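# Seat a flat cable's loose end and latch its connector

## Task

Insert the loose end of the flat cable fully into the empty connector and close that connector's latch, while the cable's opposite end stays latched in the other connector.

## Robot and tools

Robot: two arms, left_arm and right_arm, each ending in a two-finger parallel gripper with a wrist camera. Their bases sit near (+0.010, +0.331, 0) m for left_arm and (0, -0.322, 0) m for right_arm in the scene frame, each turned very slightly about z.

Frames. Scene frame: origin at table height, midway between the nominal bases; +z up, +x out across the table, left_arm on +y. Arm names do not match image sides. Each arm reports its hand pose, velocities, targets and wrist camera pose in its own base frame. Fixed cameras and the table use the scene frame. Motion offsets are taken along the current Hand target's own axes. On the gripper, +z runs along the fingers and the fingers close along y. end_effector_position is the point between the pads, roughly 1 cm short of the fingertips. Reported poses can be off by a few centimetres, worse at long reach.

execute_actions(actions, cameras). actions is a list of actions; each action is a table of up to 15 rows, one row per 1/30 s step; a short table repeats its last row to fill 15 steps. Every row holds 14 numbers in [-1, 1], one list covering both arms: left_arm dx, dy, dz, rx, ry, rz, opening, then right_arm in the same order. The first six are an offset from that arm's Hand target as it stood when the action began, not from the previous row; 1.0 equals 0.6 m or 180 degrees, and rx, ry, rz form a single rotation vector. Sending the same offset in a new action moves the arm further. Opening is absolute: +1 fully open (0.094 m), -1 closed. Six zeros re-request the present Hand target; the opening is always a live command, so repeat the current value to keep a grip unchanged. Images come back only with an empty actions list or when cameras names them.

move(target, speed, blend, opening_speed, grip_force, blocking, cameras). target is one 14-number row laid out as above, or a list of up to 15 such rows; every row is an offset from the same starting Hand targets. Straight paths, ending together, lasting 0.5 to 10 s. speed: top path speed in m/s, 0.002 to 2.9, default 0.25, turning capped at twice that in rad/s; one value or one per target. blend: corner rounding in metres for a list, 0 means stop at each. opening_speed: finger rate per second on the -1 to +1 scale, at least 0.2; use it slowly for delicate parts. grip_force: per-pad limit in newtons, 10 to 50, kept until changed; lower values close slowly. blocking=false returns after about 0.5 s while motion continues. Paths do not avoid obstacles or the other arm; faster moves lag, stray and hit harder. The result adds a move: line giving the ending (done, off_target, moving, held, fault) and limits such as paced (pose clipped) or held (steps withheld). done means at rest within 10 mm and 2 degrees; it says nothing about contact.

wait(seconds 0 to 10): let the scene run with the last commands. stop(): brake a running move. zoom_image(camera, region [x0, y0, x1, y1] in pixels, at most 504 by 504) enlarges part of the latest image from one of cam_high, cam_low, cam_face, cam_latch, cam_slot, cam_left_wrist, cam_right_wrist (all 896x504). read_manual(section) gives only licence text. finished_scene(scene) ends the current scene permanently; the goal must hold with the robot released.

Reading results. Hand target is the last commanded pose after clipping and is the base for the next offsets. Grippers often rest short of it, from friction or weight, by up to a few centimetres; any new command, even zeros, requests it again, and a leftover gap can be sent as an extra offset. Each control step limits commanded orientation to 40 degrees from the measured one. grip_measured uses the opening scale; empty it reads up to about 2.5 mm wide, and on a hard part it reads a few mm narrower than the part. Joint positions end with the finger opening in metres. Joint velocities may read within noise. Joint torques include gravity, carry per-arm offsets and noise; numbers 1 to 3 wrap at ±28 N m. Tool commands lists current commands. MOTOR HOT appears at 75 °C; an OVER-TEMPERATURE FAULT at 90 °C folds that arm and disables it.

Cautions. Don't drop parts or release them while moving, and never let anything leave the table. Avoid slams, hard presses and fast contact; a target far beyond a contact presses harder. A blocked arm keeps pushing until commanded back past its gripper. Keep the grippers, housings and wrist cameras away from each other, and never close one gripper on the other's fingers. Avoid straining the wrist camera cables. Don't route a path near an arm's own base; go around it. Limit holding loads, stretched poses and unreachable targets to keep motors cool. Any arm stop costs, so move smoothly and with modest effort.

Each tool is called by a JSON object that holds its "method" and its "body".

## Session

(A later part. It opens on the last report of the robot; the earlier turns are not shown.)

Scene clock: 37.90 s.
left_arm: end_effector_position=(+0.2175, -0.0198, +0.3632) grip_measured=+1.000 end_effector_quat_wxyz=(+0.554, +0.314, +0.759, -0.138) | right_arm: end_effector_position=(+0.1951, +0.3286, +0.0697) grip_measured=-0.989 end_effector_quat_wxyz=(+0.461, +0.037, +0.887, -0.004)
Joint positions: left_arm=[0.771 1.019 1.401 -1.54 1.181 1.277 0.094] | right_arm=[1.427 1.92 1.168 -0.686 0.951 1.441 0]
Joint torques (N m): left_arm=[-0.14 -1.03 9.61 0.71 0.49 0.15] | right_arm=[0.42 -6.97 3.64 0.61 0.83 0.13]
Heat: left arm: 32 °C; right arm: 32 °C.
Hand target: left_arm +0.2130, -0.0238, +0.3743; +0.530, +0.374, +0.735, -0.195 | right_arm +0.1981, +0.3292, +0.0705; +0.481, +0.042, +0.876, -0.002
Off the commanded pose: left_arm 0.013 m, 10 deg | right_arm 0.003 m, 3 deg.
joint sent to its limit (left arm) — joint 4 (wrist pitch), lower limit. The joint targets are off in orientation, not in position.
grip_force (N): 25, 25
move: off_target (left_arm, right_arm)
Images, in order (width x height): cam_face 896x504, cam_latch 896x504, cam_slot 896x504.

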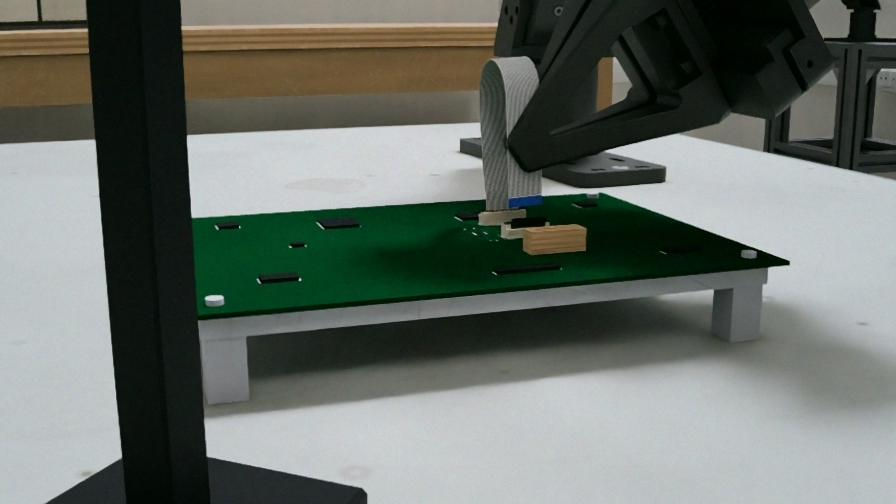

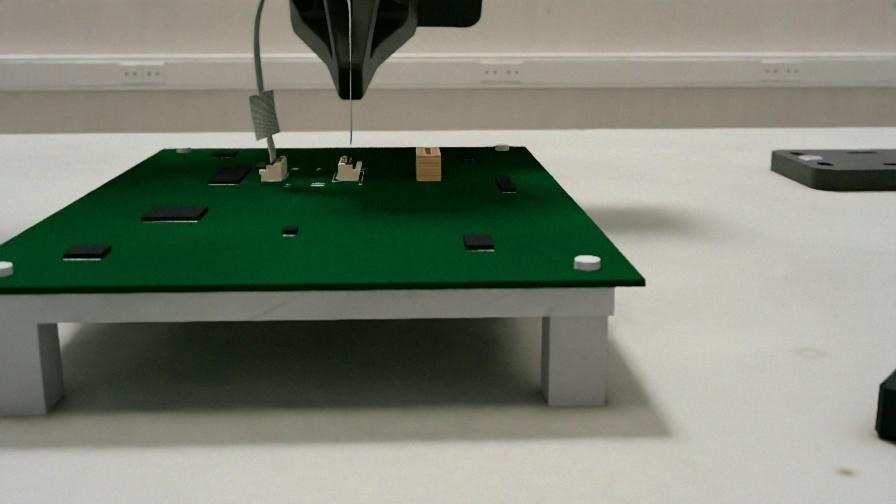

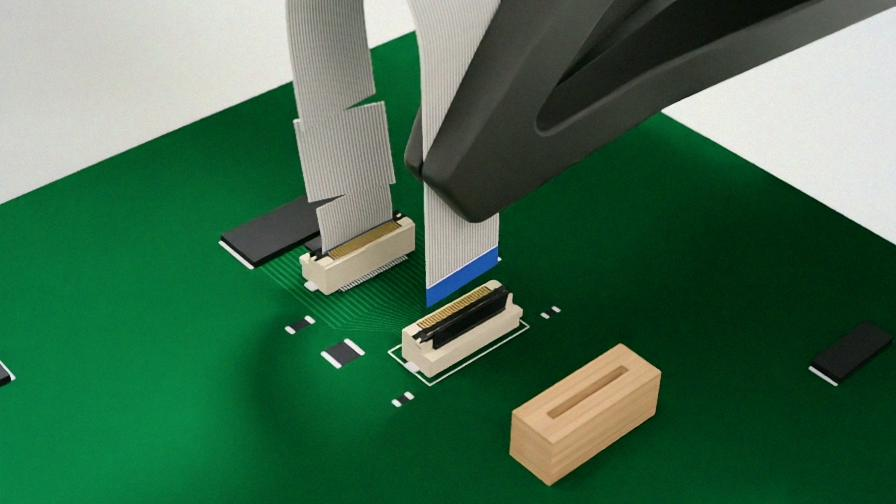

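{"method": "move", "body": {"target": [0,0,0,0,0,0,1,0.0086,-0.0021,0.005,0,0,0,-1], "speed": 0.04, "cameras": ["cam_face","cam_latch","cam_slot"]}}

{"method": "zoom_image", "body": {"camera": "cam_latch", "region": [320, 110, 380, 190]}}

{"method": "zoom_image", "body": {"camera": "cam_slot", "region": [390, 190, 560, 400]}}

{"method": "zoom_image", "body": {"camera": "cam_face", "region": [460, 165, 590, 265]}}

Scene clock: 41.03 s.
left_arm: end_effector_position=(+0.2175, -0.0198, +0.3632) grip_measured=+1.000 end_effector_quat_wxyz=(+0.554, +0.314, +0.759, -0.138) | right_arm: end_effector_position=(+0.1951, +0.3274, +0.0636) grip_measured=-0.989 end_effector_quat_wxyz=(+0.461, +0.037, +0.886, -0.005)
Joint positions: left_arm=[0.771 1.019 1.401 -1.54 1.181 1.277 0.094] | right_arm=[1.427 1.93 1.153 -0.664 0.953 1.443 0]
Joint torques (N m): left_arm=[-0.12 -1.09 9.52 0.7 0.46 0.12] | right_arm=[0.47 -7.08 3.52 0.6 0.79 0.12]
Heat: left arm: 32 °C; right arm: 32 °C.
Hand target: left_arm +0.2130, -0.0238, +0.3743; +0.530, +0.374, +0.735, -0.195 | right_arm +0.1978, +0.3282, +0.0644; +0.481, +0.042, +0.876, -0.003
Off the commanded pose: left_arm 0.013 m, 10 deg | right_arm 0.003 m, 3 deg.
joint sent to its limit (left arm) — joint 4 (wrist pitch), lower limit. The joint targets are off in orientation, not in position.
grip_force (N): 25, 25
move: off_target (left_arm, right_arm)
Images, in order (width x height): cam_face 896x504, cam_latch 896x504, cam_slot 896x504.

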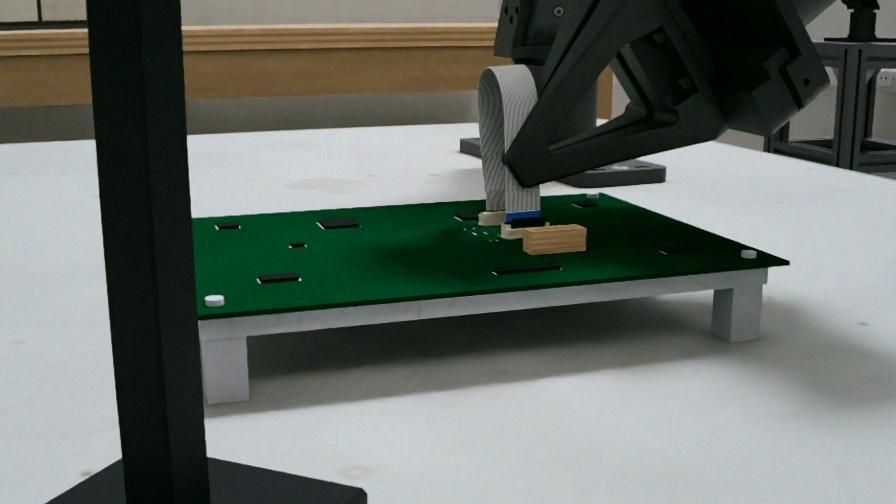

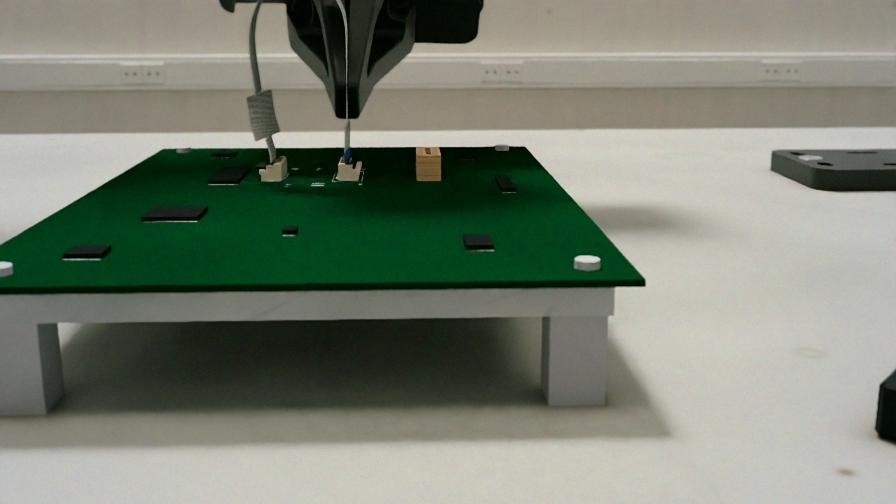

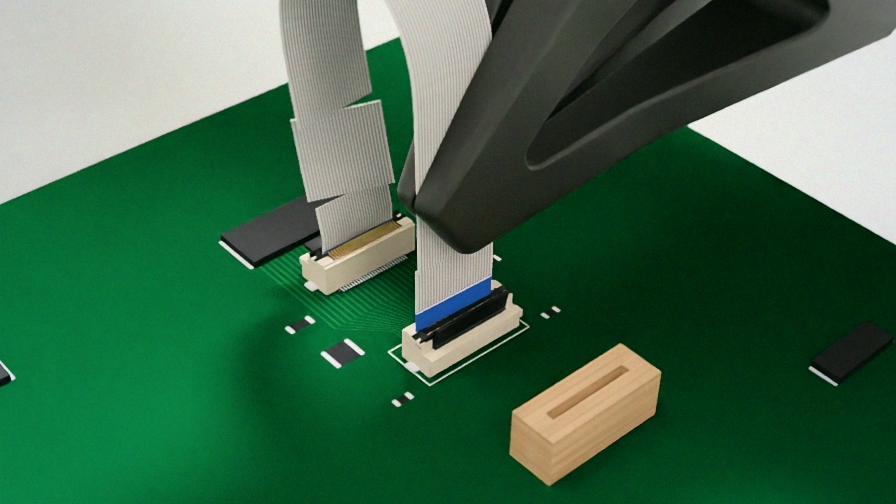

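Scaled by 6.300 from the camera's 896x504 image, which has a finer 1280x720 frame.

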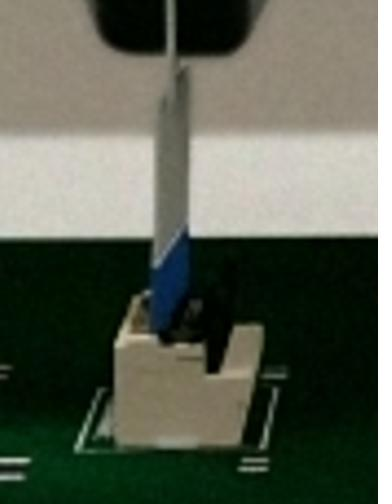

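Scaled by 2.400 from the camera's 896x504 image, which has a finer 1280x720 frame.

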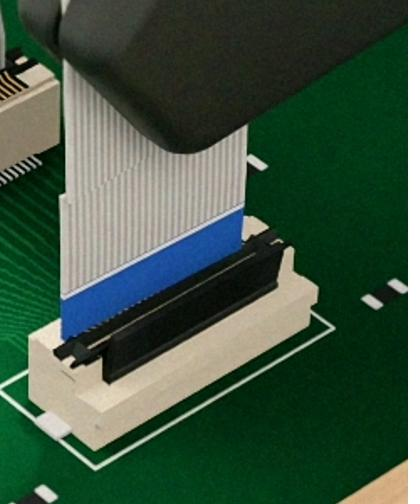

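Scaled by 3.877 from the camera's 896x504 image, which has a finer 1280x720 frame.

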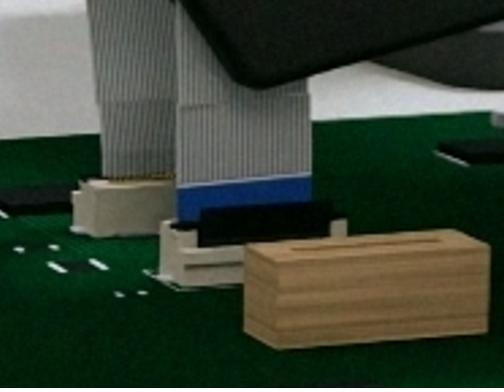

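{"method": "move", "body": {"target": [0,0,0,0,0,0,1,-0.0040,0.0032,-0.0028,0,0,0,-1], "speed": 0.04, "cameras": ["cam_face","cam_latch","cam_slot"]}}

{"method": "zoom_image", "body": {"camera": "cam_latch", "region": [320, 110, 380, 190]}}

{"method": "zoom_image", "body": {"camera": "cam_slot", "region": [390, 190, 560, 400]}}

Scene clock: 43.30 s.
left_arm: end_effector_position=(+0.2175, -0.0198, +0.3632) grip_measured=+1.000 end_effector_quat_wxyz=(+0.554, +0.314, +0.759, -0.138) | right_arm: end_effector_position=(+0.1951, +0.3274, +0.0636) grip_measured=-0.989 end_effector_quat_wxyz=(+0.461, +0.037, +0.886, -0.005)
Joint positions: left_arm=[0.771 1.019 1.401 -1.54 1.181 1.277 0.094] | right_arm=[1.427 1.93 1.153 -0.664 0.953 1.443 0]
Joint torques (N m): left_arm=[-0.08 -1.2 9.51 0.7 0.5 0.11] | right_arm=[0.53 -7.09 4.52 0.49 0.8 0.12]
Heat: left arm: 32 °C; right arm: 31 °C.
Hand target: left_arm +0.2130, -0.0238, +0.3743; +0.530, +0.374, +0.735, -0.195 | right_arm +0.1978, +0.3300, +0.0674; +0.481, +0.042, +0.876, -0.003
Off the commanded pose: left_arm 0.013 m, 10 deg | right_arm 0.005 m, 3 deg.
joint sent to its limit (left arm) — joint 4 (wrist pitch), lower limit. The joint targets are off in orientation, not in position.
grip_force (N): 25, 25
move: off_target (left_arm, right_arm)
Images, in order (width x height): cam_face 896x504, cam_latch 896x504, cam_slot 896x504.

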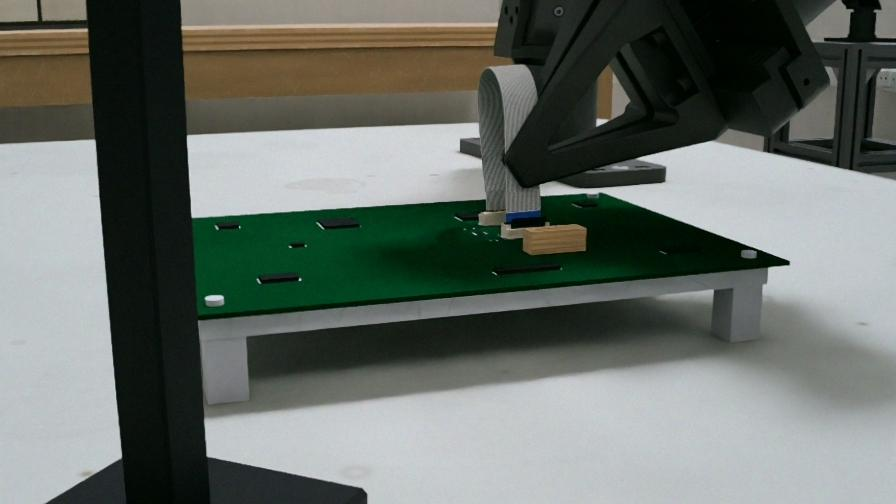

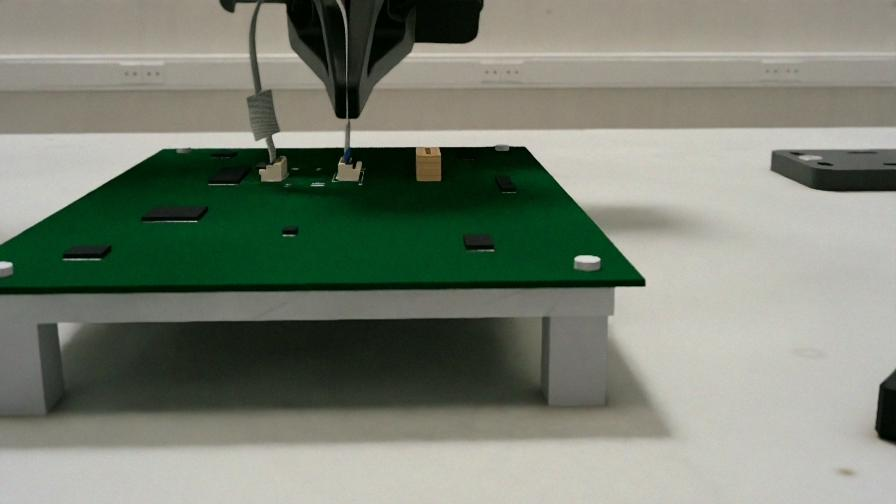

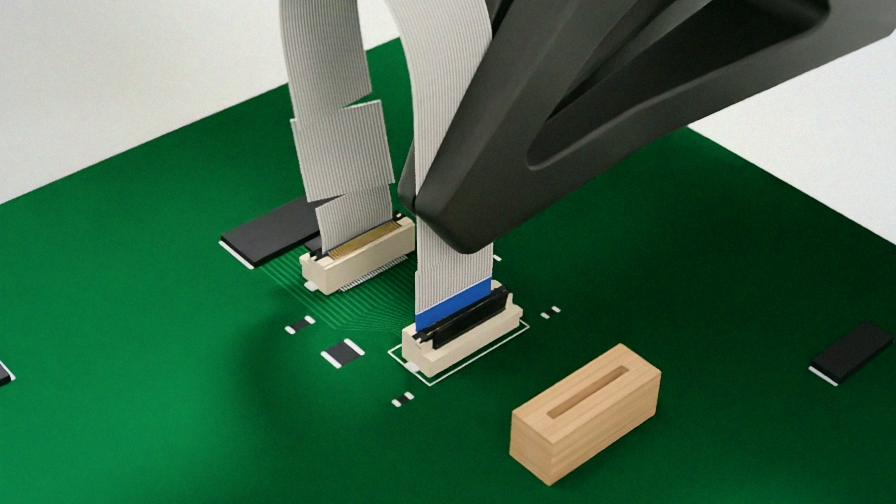

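Scaled by 6.300 from the camera's 896x504 image, which has a finer 1280x720 frame.

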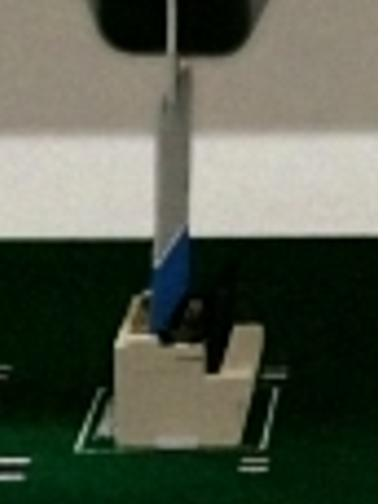

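Scaled by 2.400 from the camera's 896x504 image, which has a finer 1280x720 frame.

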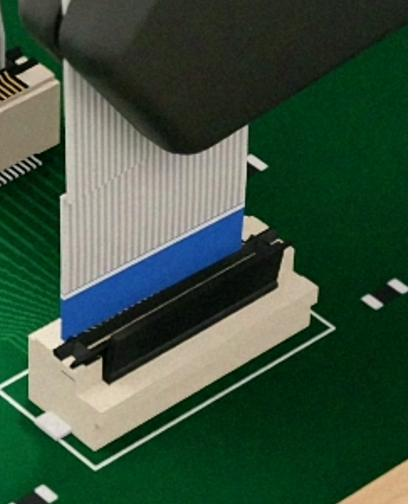

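{"method": "move", "body": {"target": [[0,0,0,0,0,0,1,-0.0337,0.0016,-0.0214,0.0094,-0.0004,0.0059,-1],[0,0,0,0,0,0,1,-0.0073,0,-0.0046,0.0094,-0.0004,0.0059,-1],[0,0,0,0,0,0,1,-0.0045,-0.0011,-0.0027,0.0094,-0.0004,0.0059,-1],[0,0,0,0,0,0,1,0.0026,-0.0013,0.0017,0.0094,-0.0004,0.0059,-1]], "speed": 0.04, "cameras": ["cam_face","cam_latch","cam_slot"]}}

{"method": "zoom_image", "body": {"camera": "cam_latch", "region": [320, 110, 380, 190]}}

{"method": "zoom_image", "body": {"camera": "cam_slot", "region": [390, 190, 560, 400]}}

{"method": "zoom_image", "body": {"camera": "cam_face", "region": [460, 165, 590, 265]}}

Scene clock: 49.93 s.
left_arm: end_effector_position=(+0.2175, -0.0198, +0.3632) grip_measured=+1.000 end_effector_quat_wxyz=(+0.554, +0.314, +0.759, -0.138) | right_arm: end_effector_position=(+0.1956, +0.3276, +0.0640) grip_measured=-0.989 end_effector_quat_wxyz=(+0.461, +0.053, +0.886, -0.016)
Joint positions: left_arm=[0.771 1.019 1.401 -1.54 1.181 1.277 0.094] | right_arm=[1.427 1.963 1.205 -0.741 0.958 1.51 0]
Joint torques (N m): left_arm=[-0.08 -1.13 9.73 0.69 0.47 0.12] | right_arm=[0.59 -7.45 3.62 0.49 0.8 0.12]
Heat: left arm: 32 °C; right arm: 31 °C.
Hand target: left_arm +0.2130, -0.0238, +0.3743; +0.530, +0.374, +0.735, -0.195 | right_arm +0.1978, +0.3293, +0.0656; +0.480, +0.057, +0.875, -0.011
Off the commanded pose: left_arm 0.013 m, 10 deg | right_arm 0.003 m, 3 deg.
joint sent to its limit (left arm) — joint 4 (wrist pitch), lower limit. The joint targets are off in orientation, not in position.
grip_force (N): 25, 25
move: off_target (left_arm, right_arm)
Images, in order (width x height): cam_face 896x504, cam_latch 896x504, cam_slot 896x504.

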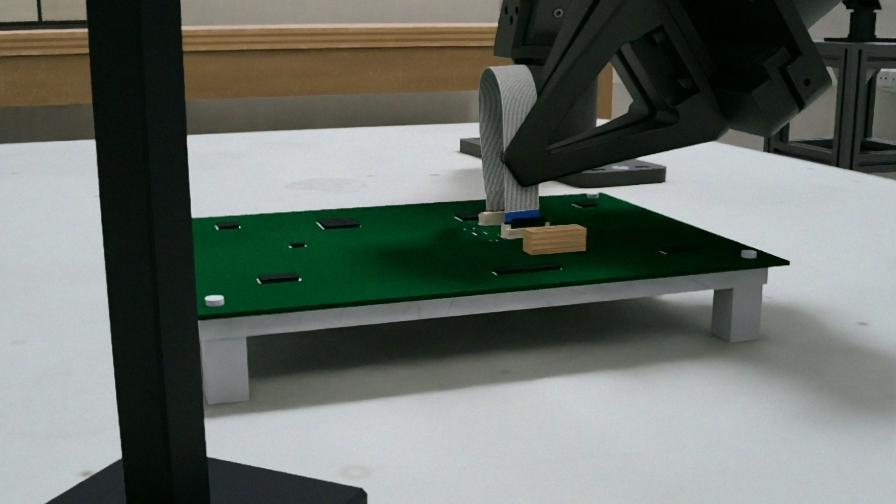

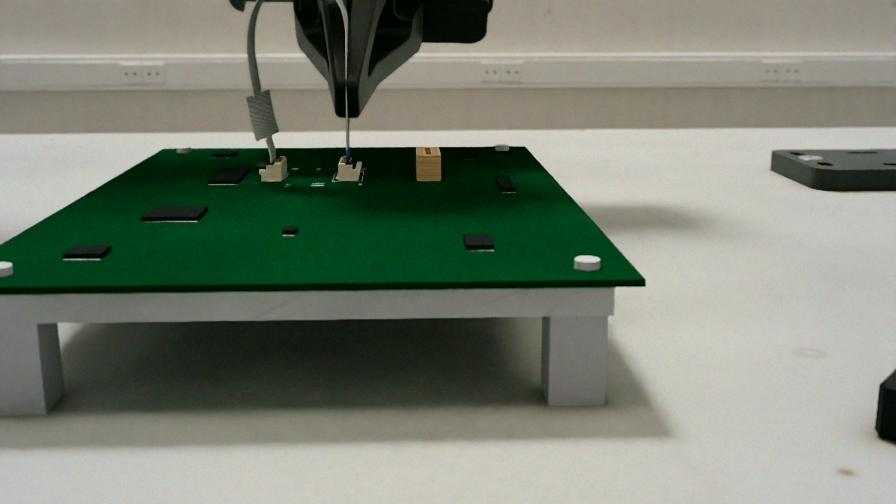

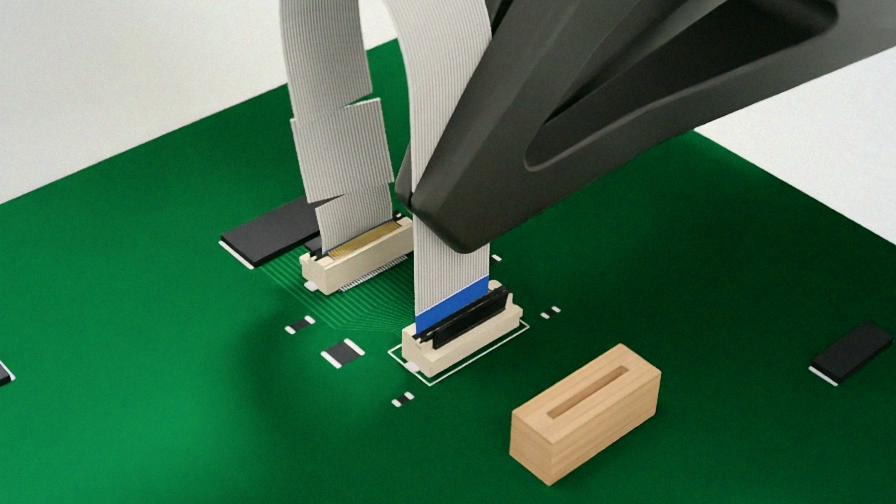

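Scaled by 6.300 from the camera's 896x504 image, which has a finer 1280x720 frame.

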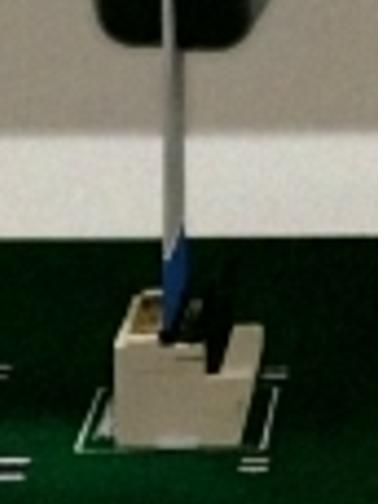

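Scaled by 2.400 from the camera's 896x504 image, which has a finer 1280x720 frame.

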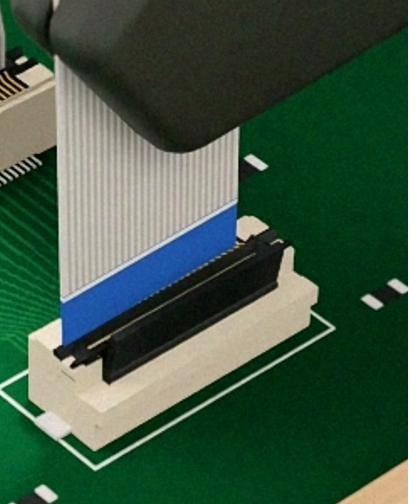

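Scaled by 3.877 from the camera's 896x504 image, which has a finer 1280x720 frame.

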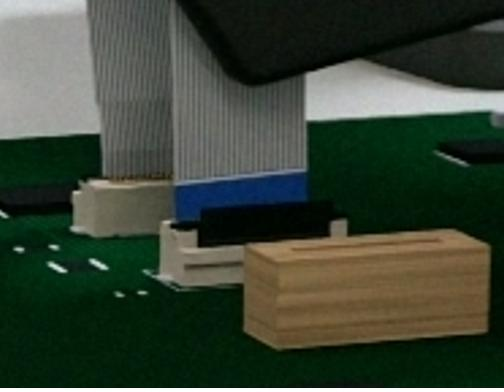

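{"method": "move", "body": {"target": [[0,0,0,0,0,0,1,-0.0353,0.004,-0.0252,0,0,0,-1],[0,0,0,0,0,0,1,-0.0085,0.0028,-0.0082,0,0,0,-1],[0,0,0,0,0,0,1,-0.0003,0.0025,-0.003,0,0,0,-1]], "speed": 0.04, "cameras": ["cam_face","cam_latch","cam_slot"]}}

{"method": "zoom_image", "body": {"camera": "cam_latch", "region": [320, 110, 380, 190]}}

{"method": "zoom_image", "body": {"camera": "cam_slot", "region": [390, 190, 560, 400]}}

{"method": "zoom_image", "body": {"camera": "cam_face", "region": [460, 165, 590, 265]}}

Scene clock: 56.70 s.
left_arm: end_effector_position=(+0.2175, -0.0198, +0.3632) grip_measured=+1.000 end_effector_quat_wxyz=(+0.554, +0.314, +0.759, -0.138) | right_arm: end_effector_position=(+0.1948, +0.3294, +0.0670) grip_measured=-0.989 end_effector_quat_wxyz=(+0.462, +0.055, +0.885, -0.014)
Joint positions: left_arm=[0.771 1.019 1.401 -1.54 1.181 1.277 0.094] | right_arm=[1.43 1.963 1.217 -0.754 0.959 1.518 0]
Joint torques (N m): left_arm=[-0.05 -1.07 9.62 0.7 0.51 0.13] | right_arm=[0.68 -7.2 3.59 0.48 0.79 0.12]
Heat: left arm: 32 °C; right arm: 31 °C.
Hand target: left_arm +0.2130, -0.0238, +0.3743; +0.530, +0.374, +0.735, -0.195 | right_arm +0.1966, +0.3310, +0.0669; +0.481, +0.057, +0.875, -0.011
Off the commanded pose: left_arm 0.013 m, 10 deg | right_arm 0.002 m, 2 deg.
joint sent to its limit (left arm) — joint 4 (wrist pitch), lower limit. The joint targets are off in orientation, not in position.
grip_force (N): 25, 25
move: off_target (left_arm)
Images, in order (width x height): cam_face 896x504, cam_latch 896x504, cam_slot 896x504.

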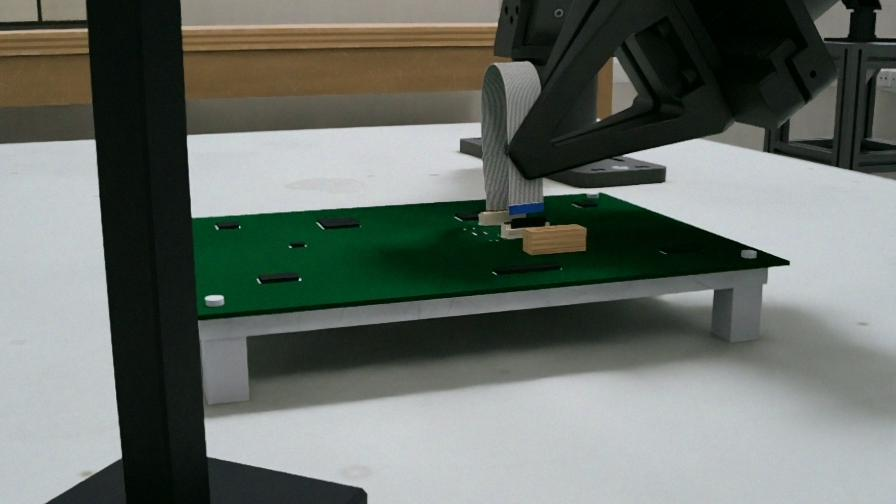

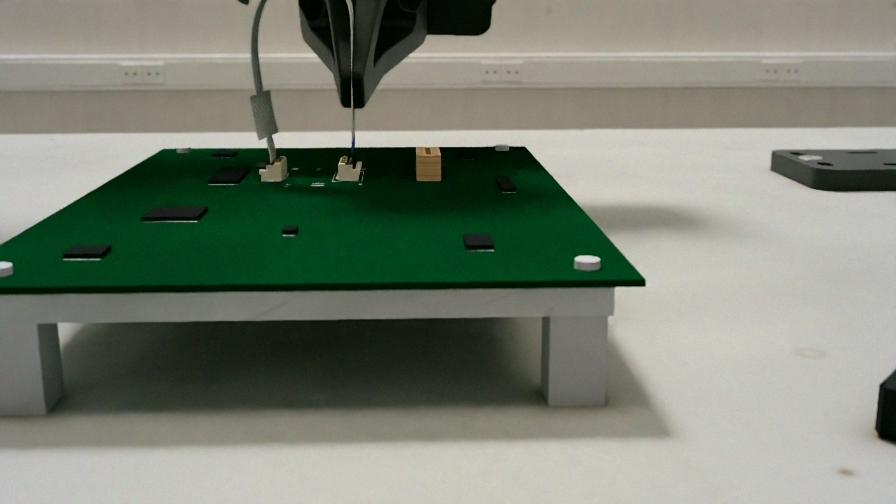

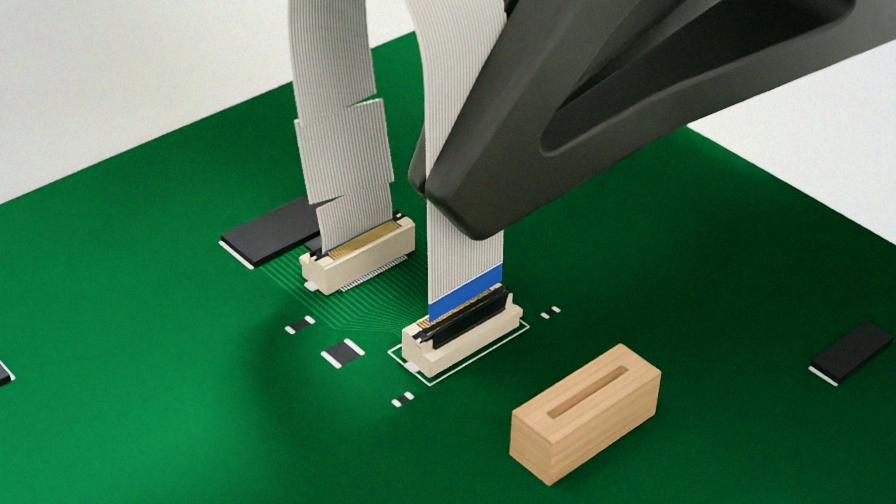

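Scaled by 6.300 from the camera's 896x504 image, which has a finer 1280x720 frame.

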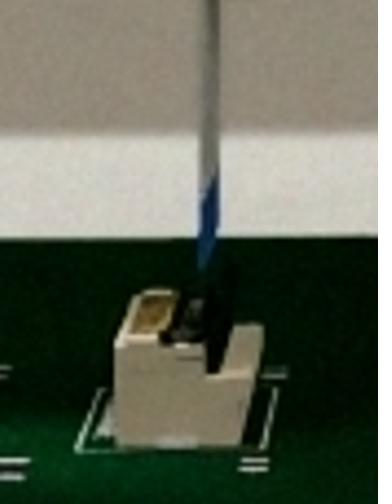

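Scaled by 2.400 from the camera's 896x504 image, which has a finer 1280x720 frame.

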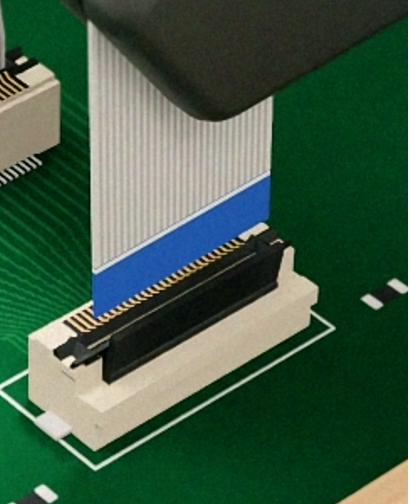

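Scaled by 3.877 from the camera's 896x504 image, which has a finer 1280x720 frame.

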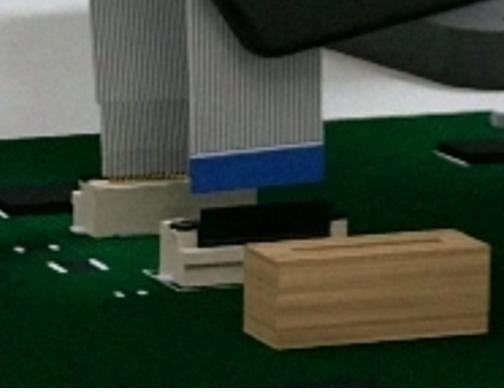

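{"method": "move", "body": {"target": [0,0,0,0,0,0,1,0.0063,-0.0012,0.004,0,0,0,-1], "speed": 0.03, "cameras": ["cam_face","cam_latch","cam_slot"]}}

{"method": "zoom_image", "body": {"camera": "cam_latch", "region": [320, 110, 380, 190]}}

{"method": "zoom_image", "body": {"camera": "cam_slot", "region": [390, 190, 560, 400]}}

{"method": "zoom_image", "body": {"camera": "cam_face", "region": [460, 165, 590, 265]}}

Scene clock: 59.07 s.
left_arm: end_effector_position=(+0.2175, -0.0198, +0.3632) grip_measured=+1.000 end_effector_quat_wxyz=(+0.554, +0.314, +0.759, -0.138) | right_arm: end_effector_position=(+0.1948, +0.3295, +0.0638) grip_measured=-0.989 end_effector_quat_wxyz=(+0.465, +0.055, +0.884, -0.013)
Joint positions: left_arm=[0.771 1.019 1.401 -1.54 1.181 1.277 0.094] | right_arm=[1.432 1.97 1.207 -0.737 0.966 1.518 0]
Joint torques (N m): left_arm=[-0.09 -1.13 9.57 0.67 0.47 0.16] | right_arm=[0.47 -7.2 3.45 0.53 0.73 0.11]
Heat: left arm: 32 °C; right arm: 31 °C.
Hand target: left_arm +0.2130, -0.0238, +0.3743; +0.530, +0.374, +0.735, -0.195 | right_arm +0.1965, +0.3303, +0.0623; +0.480, +0.057, +0.875, -0.011
Off the commanded pose: left_arm 0.013 m, 10 deg | right_arm 0.002 m, 2 deg.
joint sent to its limit (left arm) — joint 4 (wrist pitch), lower limit. The joint targets are off in orientation, not in position.
grip_force (N): 25, 25
move: off_target (left_arm)
Images, in order (width x height): cam_face 896x504, cam_latch 896x504, cam_slot 896x504.

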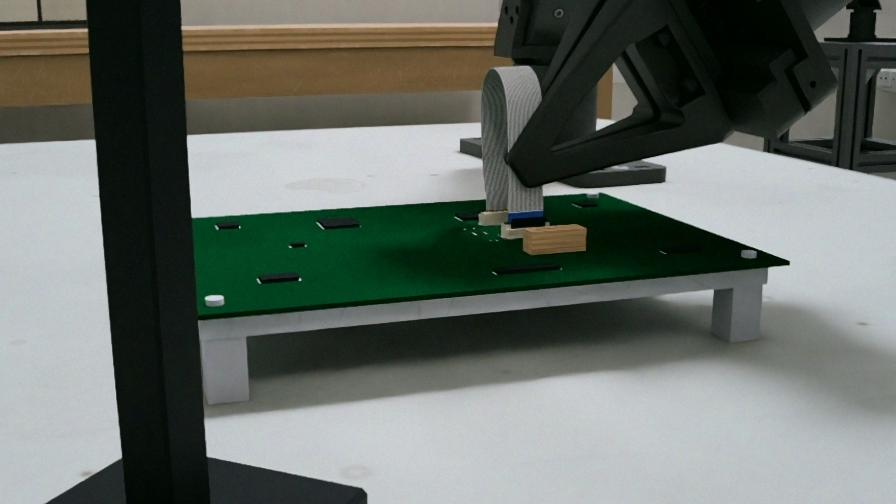

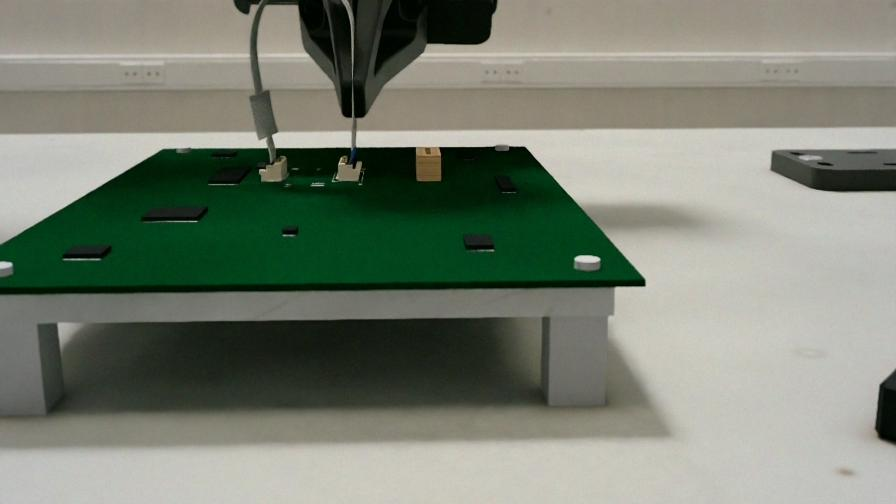

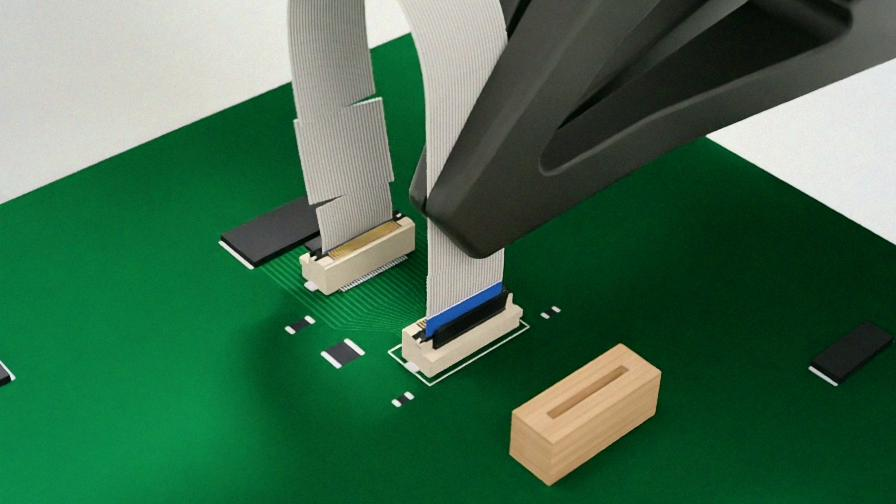

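Scaled by 6.300 from the camera's 896x504 image, which has a finer 1280x720 frame.

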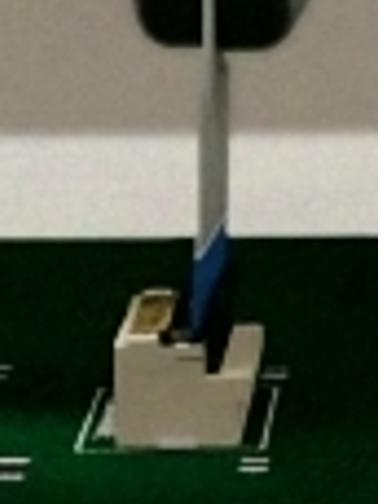

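Scaled by 2.400 from the camera's 896x504 image, which has a finer 1280x720 frame.

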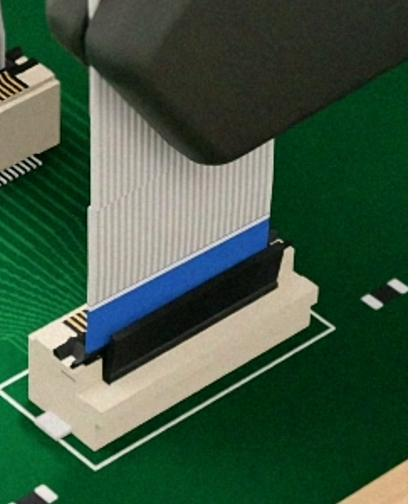

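Scaled by 3.877 from the camera's 896x504 image, which has a finer 1280x720 frame.

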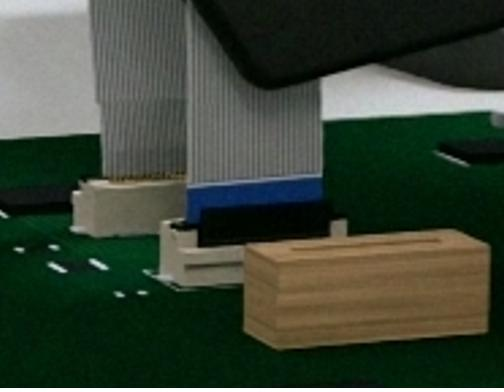

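{"method": "move", "body": {"target": [0,0,0,0,0,0,1,0.0056,-0.001,0.0036,0,0,0,-1], "speed": 0.03, "cameras": ["cam_face","cam_latch","cam_slot"]}}

{"method": "zoom_image", "body": {"camera": "cam_latch", "region": [320, 110, 380, 190]}}

{"method": "zoom_image", "body": {"camera": "cam_slot", "region": [390, 190, 560, 400]}}

{"method": "zoom_image", "body": {"camera": "cam_face", "region": [460, 165, 590, 265]}}

Scene clock: 61.83 s.
left_arm: end_effector_position=(+0.2175, -0.0198, +0.3632) grip_measured=+1.000 end_effector_quat_wxyz=(+0.554, +0.314, +0.759, -0.138) | right_arm: end_effector_position=(+0.1952, +0.3298, +0.0620) grip_measured=-0.989 end_effector_quat_wxyz=(+0.469, +0.055, +0.882, -0.011)
Joint positions: left_arm=[0.771 1.019 1.401 -1.54 1.181 1.277 0.094] | right_arm=[1.433 1.974 1.2 -0.721 0.974 1.518 0]
Joint torques (N m): left_arm=[-0.06 -1.06 9.57 0.69 0.53 0.11] | right_arm=[0.35 -7.02 3.29 0.52 0.66 0.11]
Heat: left arm: 32 °C; right arm: 31 °C.
Hand target: left_arm +0.2130, -0.0238, +0.3743; +0.530, +0.374, +0.735, -0.195 | right_arm +0.1964, +0.3299, +0.0582; +0.480, +0.057, +0.875, -0.011
Off the commanded pose: left_arm 0.013 m, 10 deg | right_arm 0.004 m, 2 deg.
joint sent to its limit (left arm) — joint 4 (wrist pitch), lower limit. The joint targets are off in orientation, not in position.
grip_force (N): 25, 25
move: off_target (left_arm)
Images, in order (width x height): cam_face 896x504, cam_latch 896x504, cam_slot 896x504.

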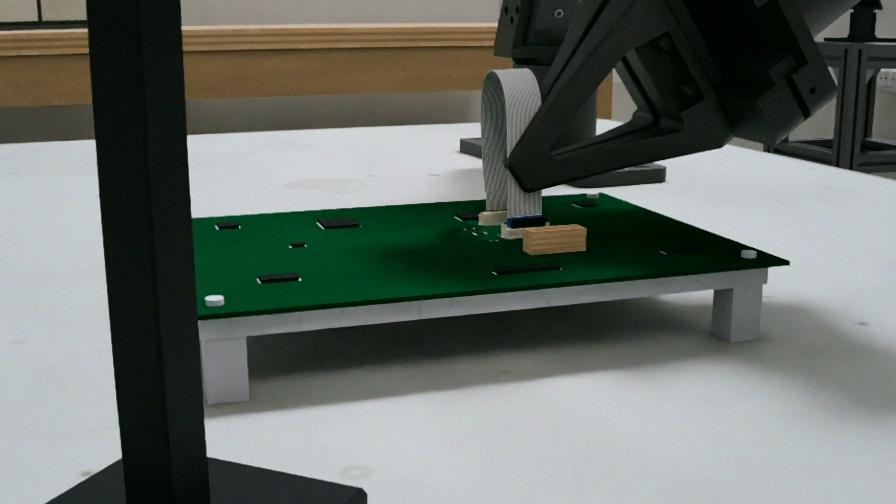

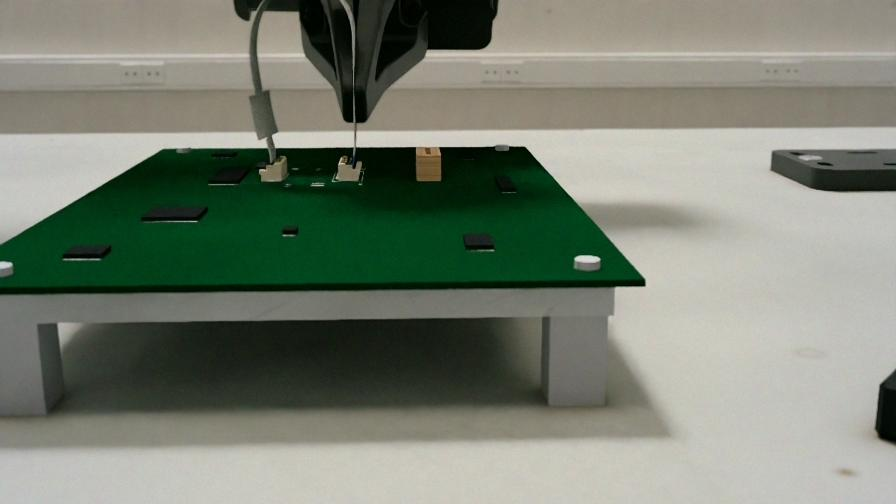

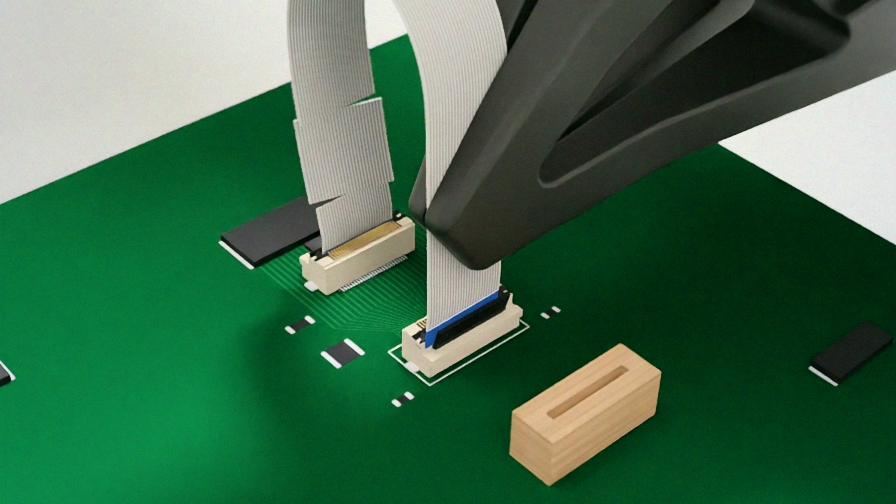

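Scaled by 6.300 from the camera's 896x504 image, which has a finer 1280x720 frame.

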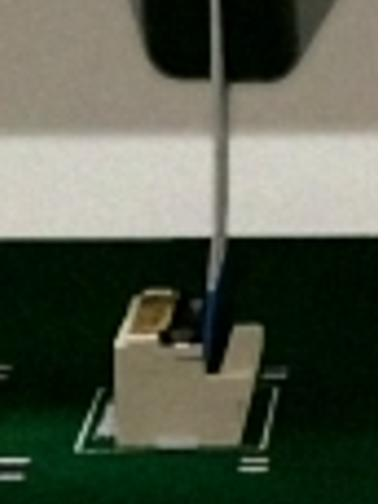

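Scaled by 2.400 from the camera's 896x504 image, which has a finer 1280x720 frame.

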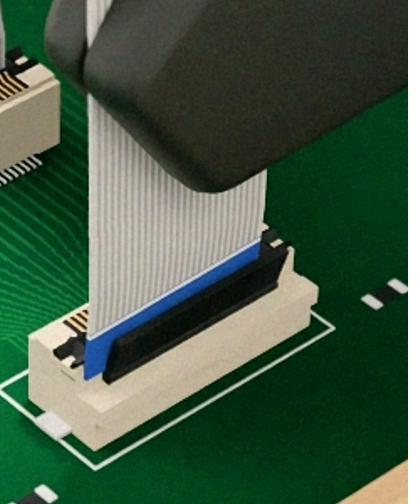

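Scaled by 3.877 from the camera's 896x504 image, which has a finer 1280x720 frame.

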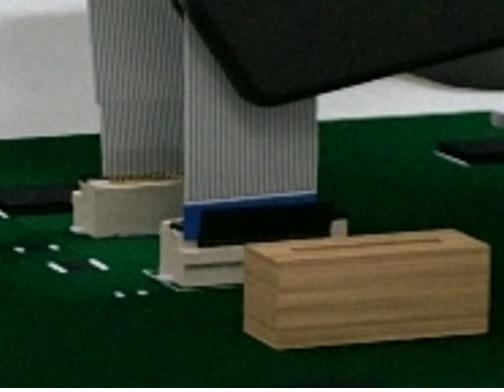

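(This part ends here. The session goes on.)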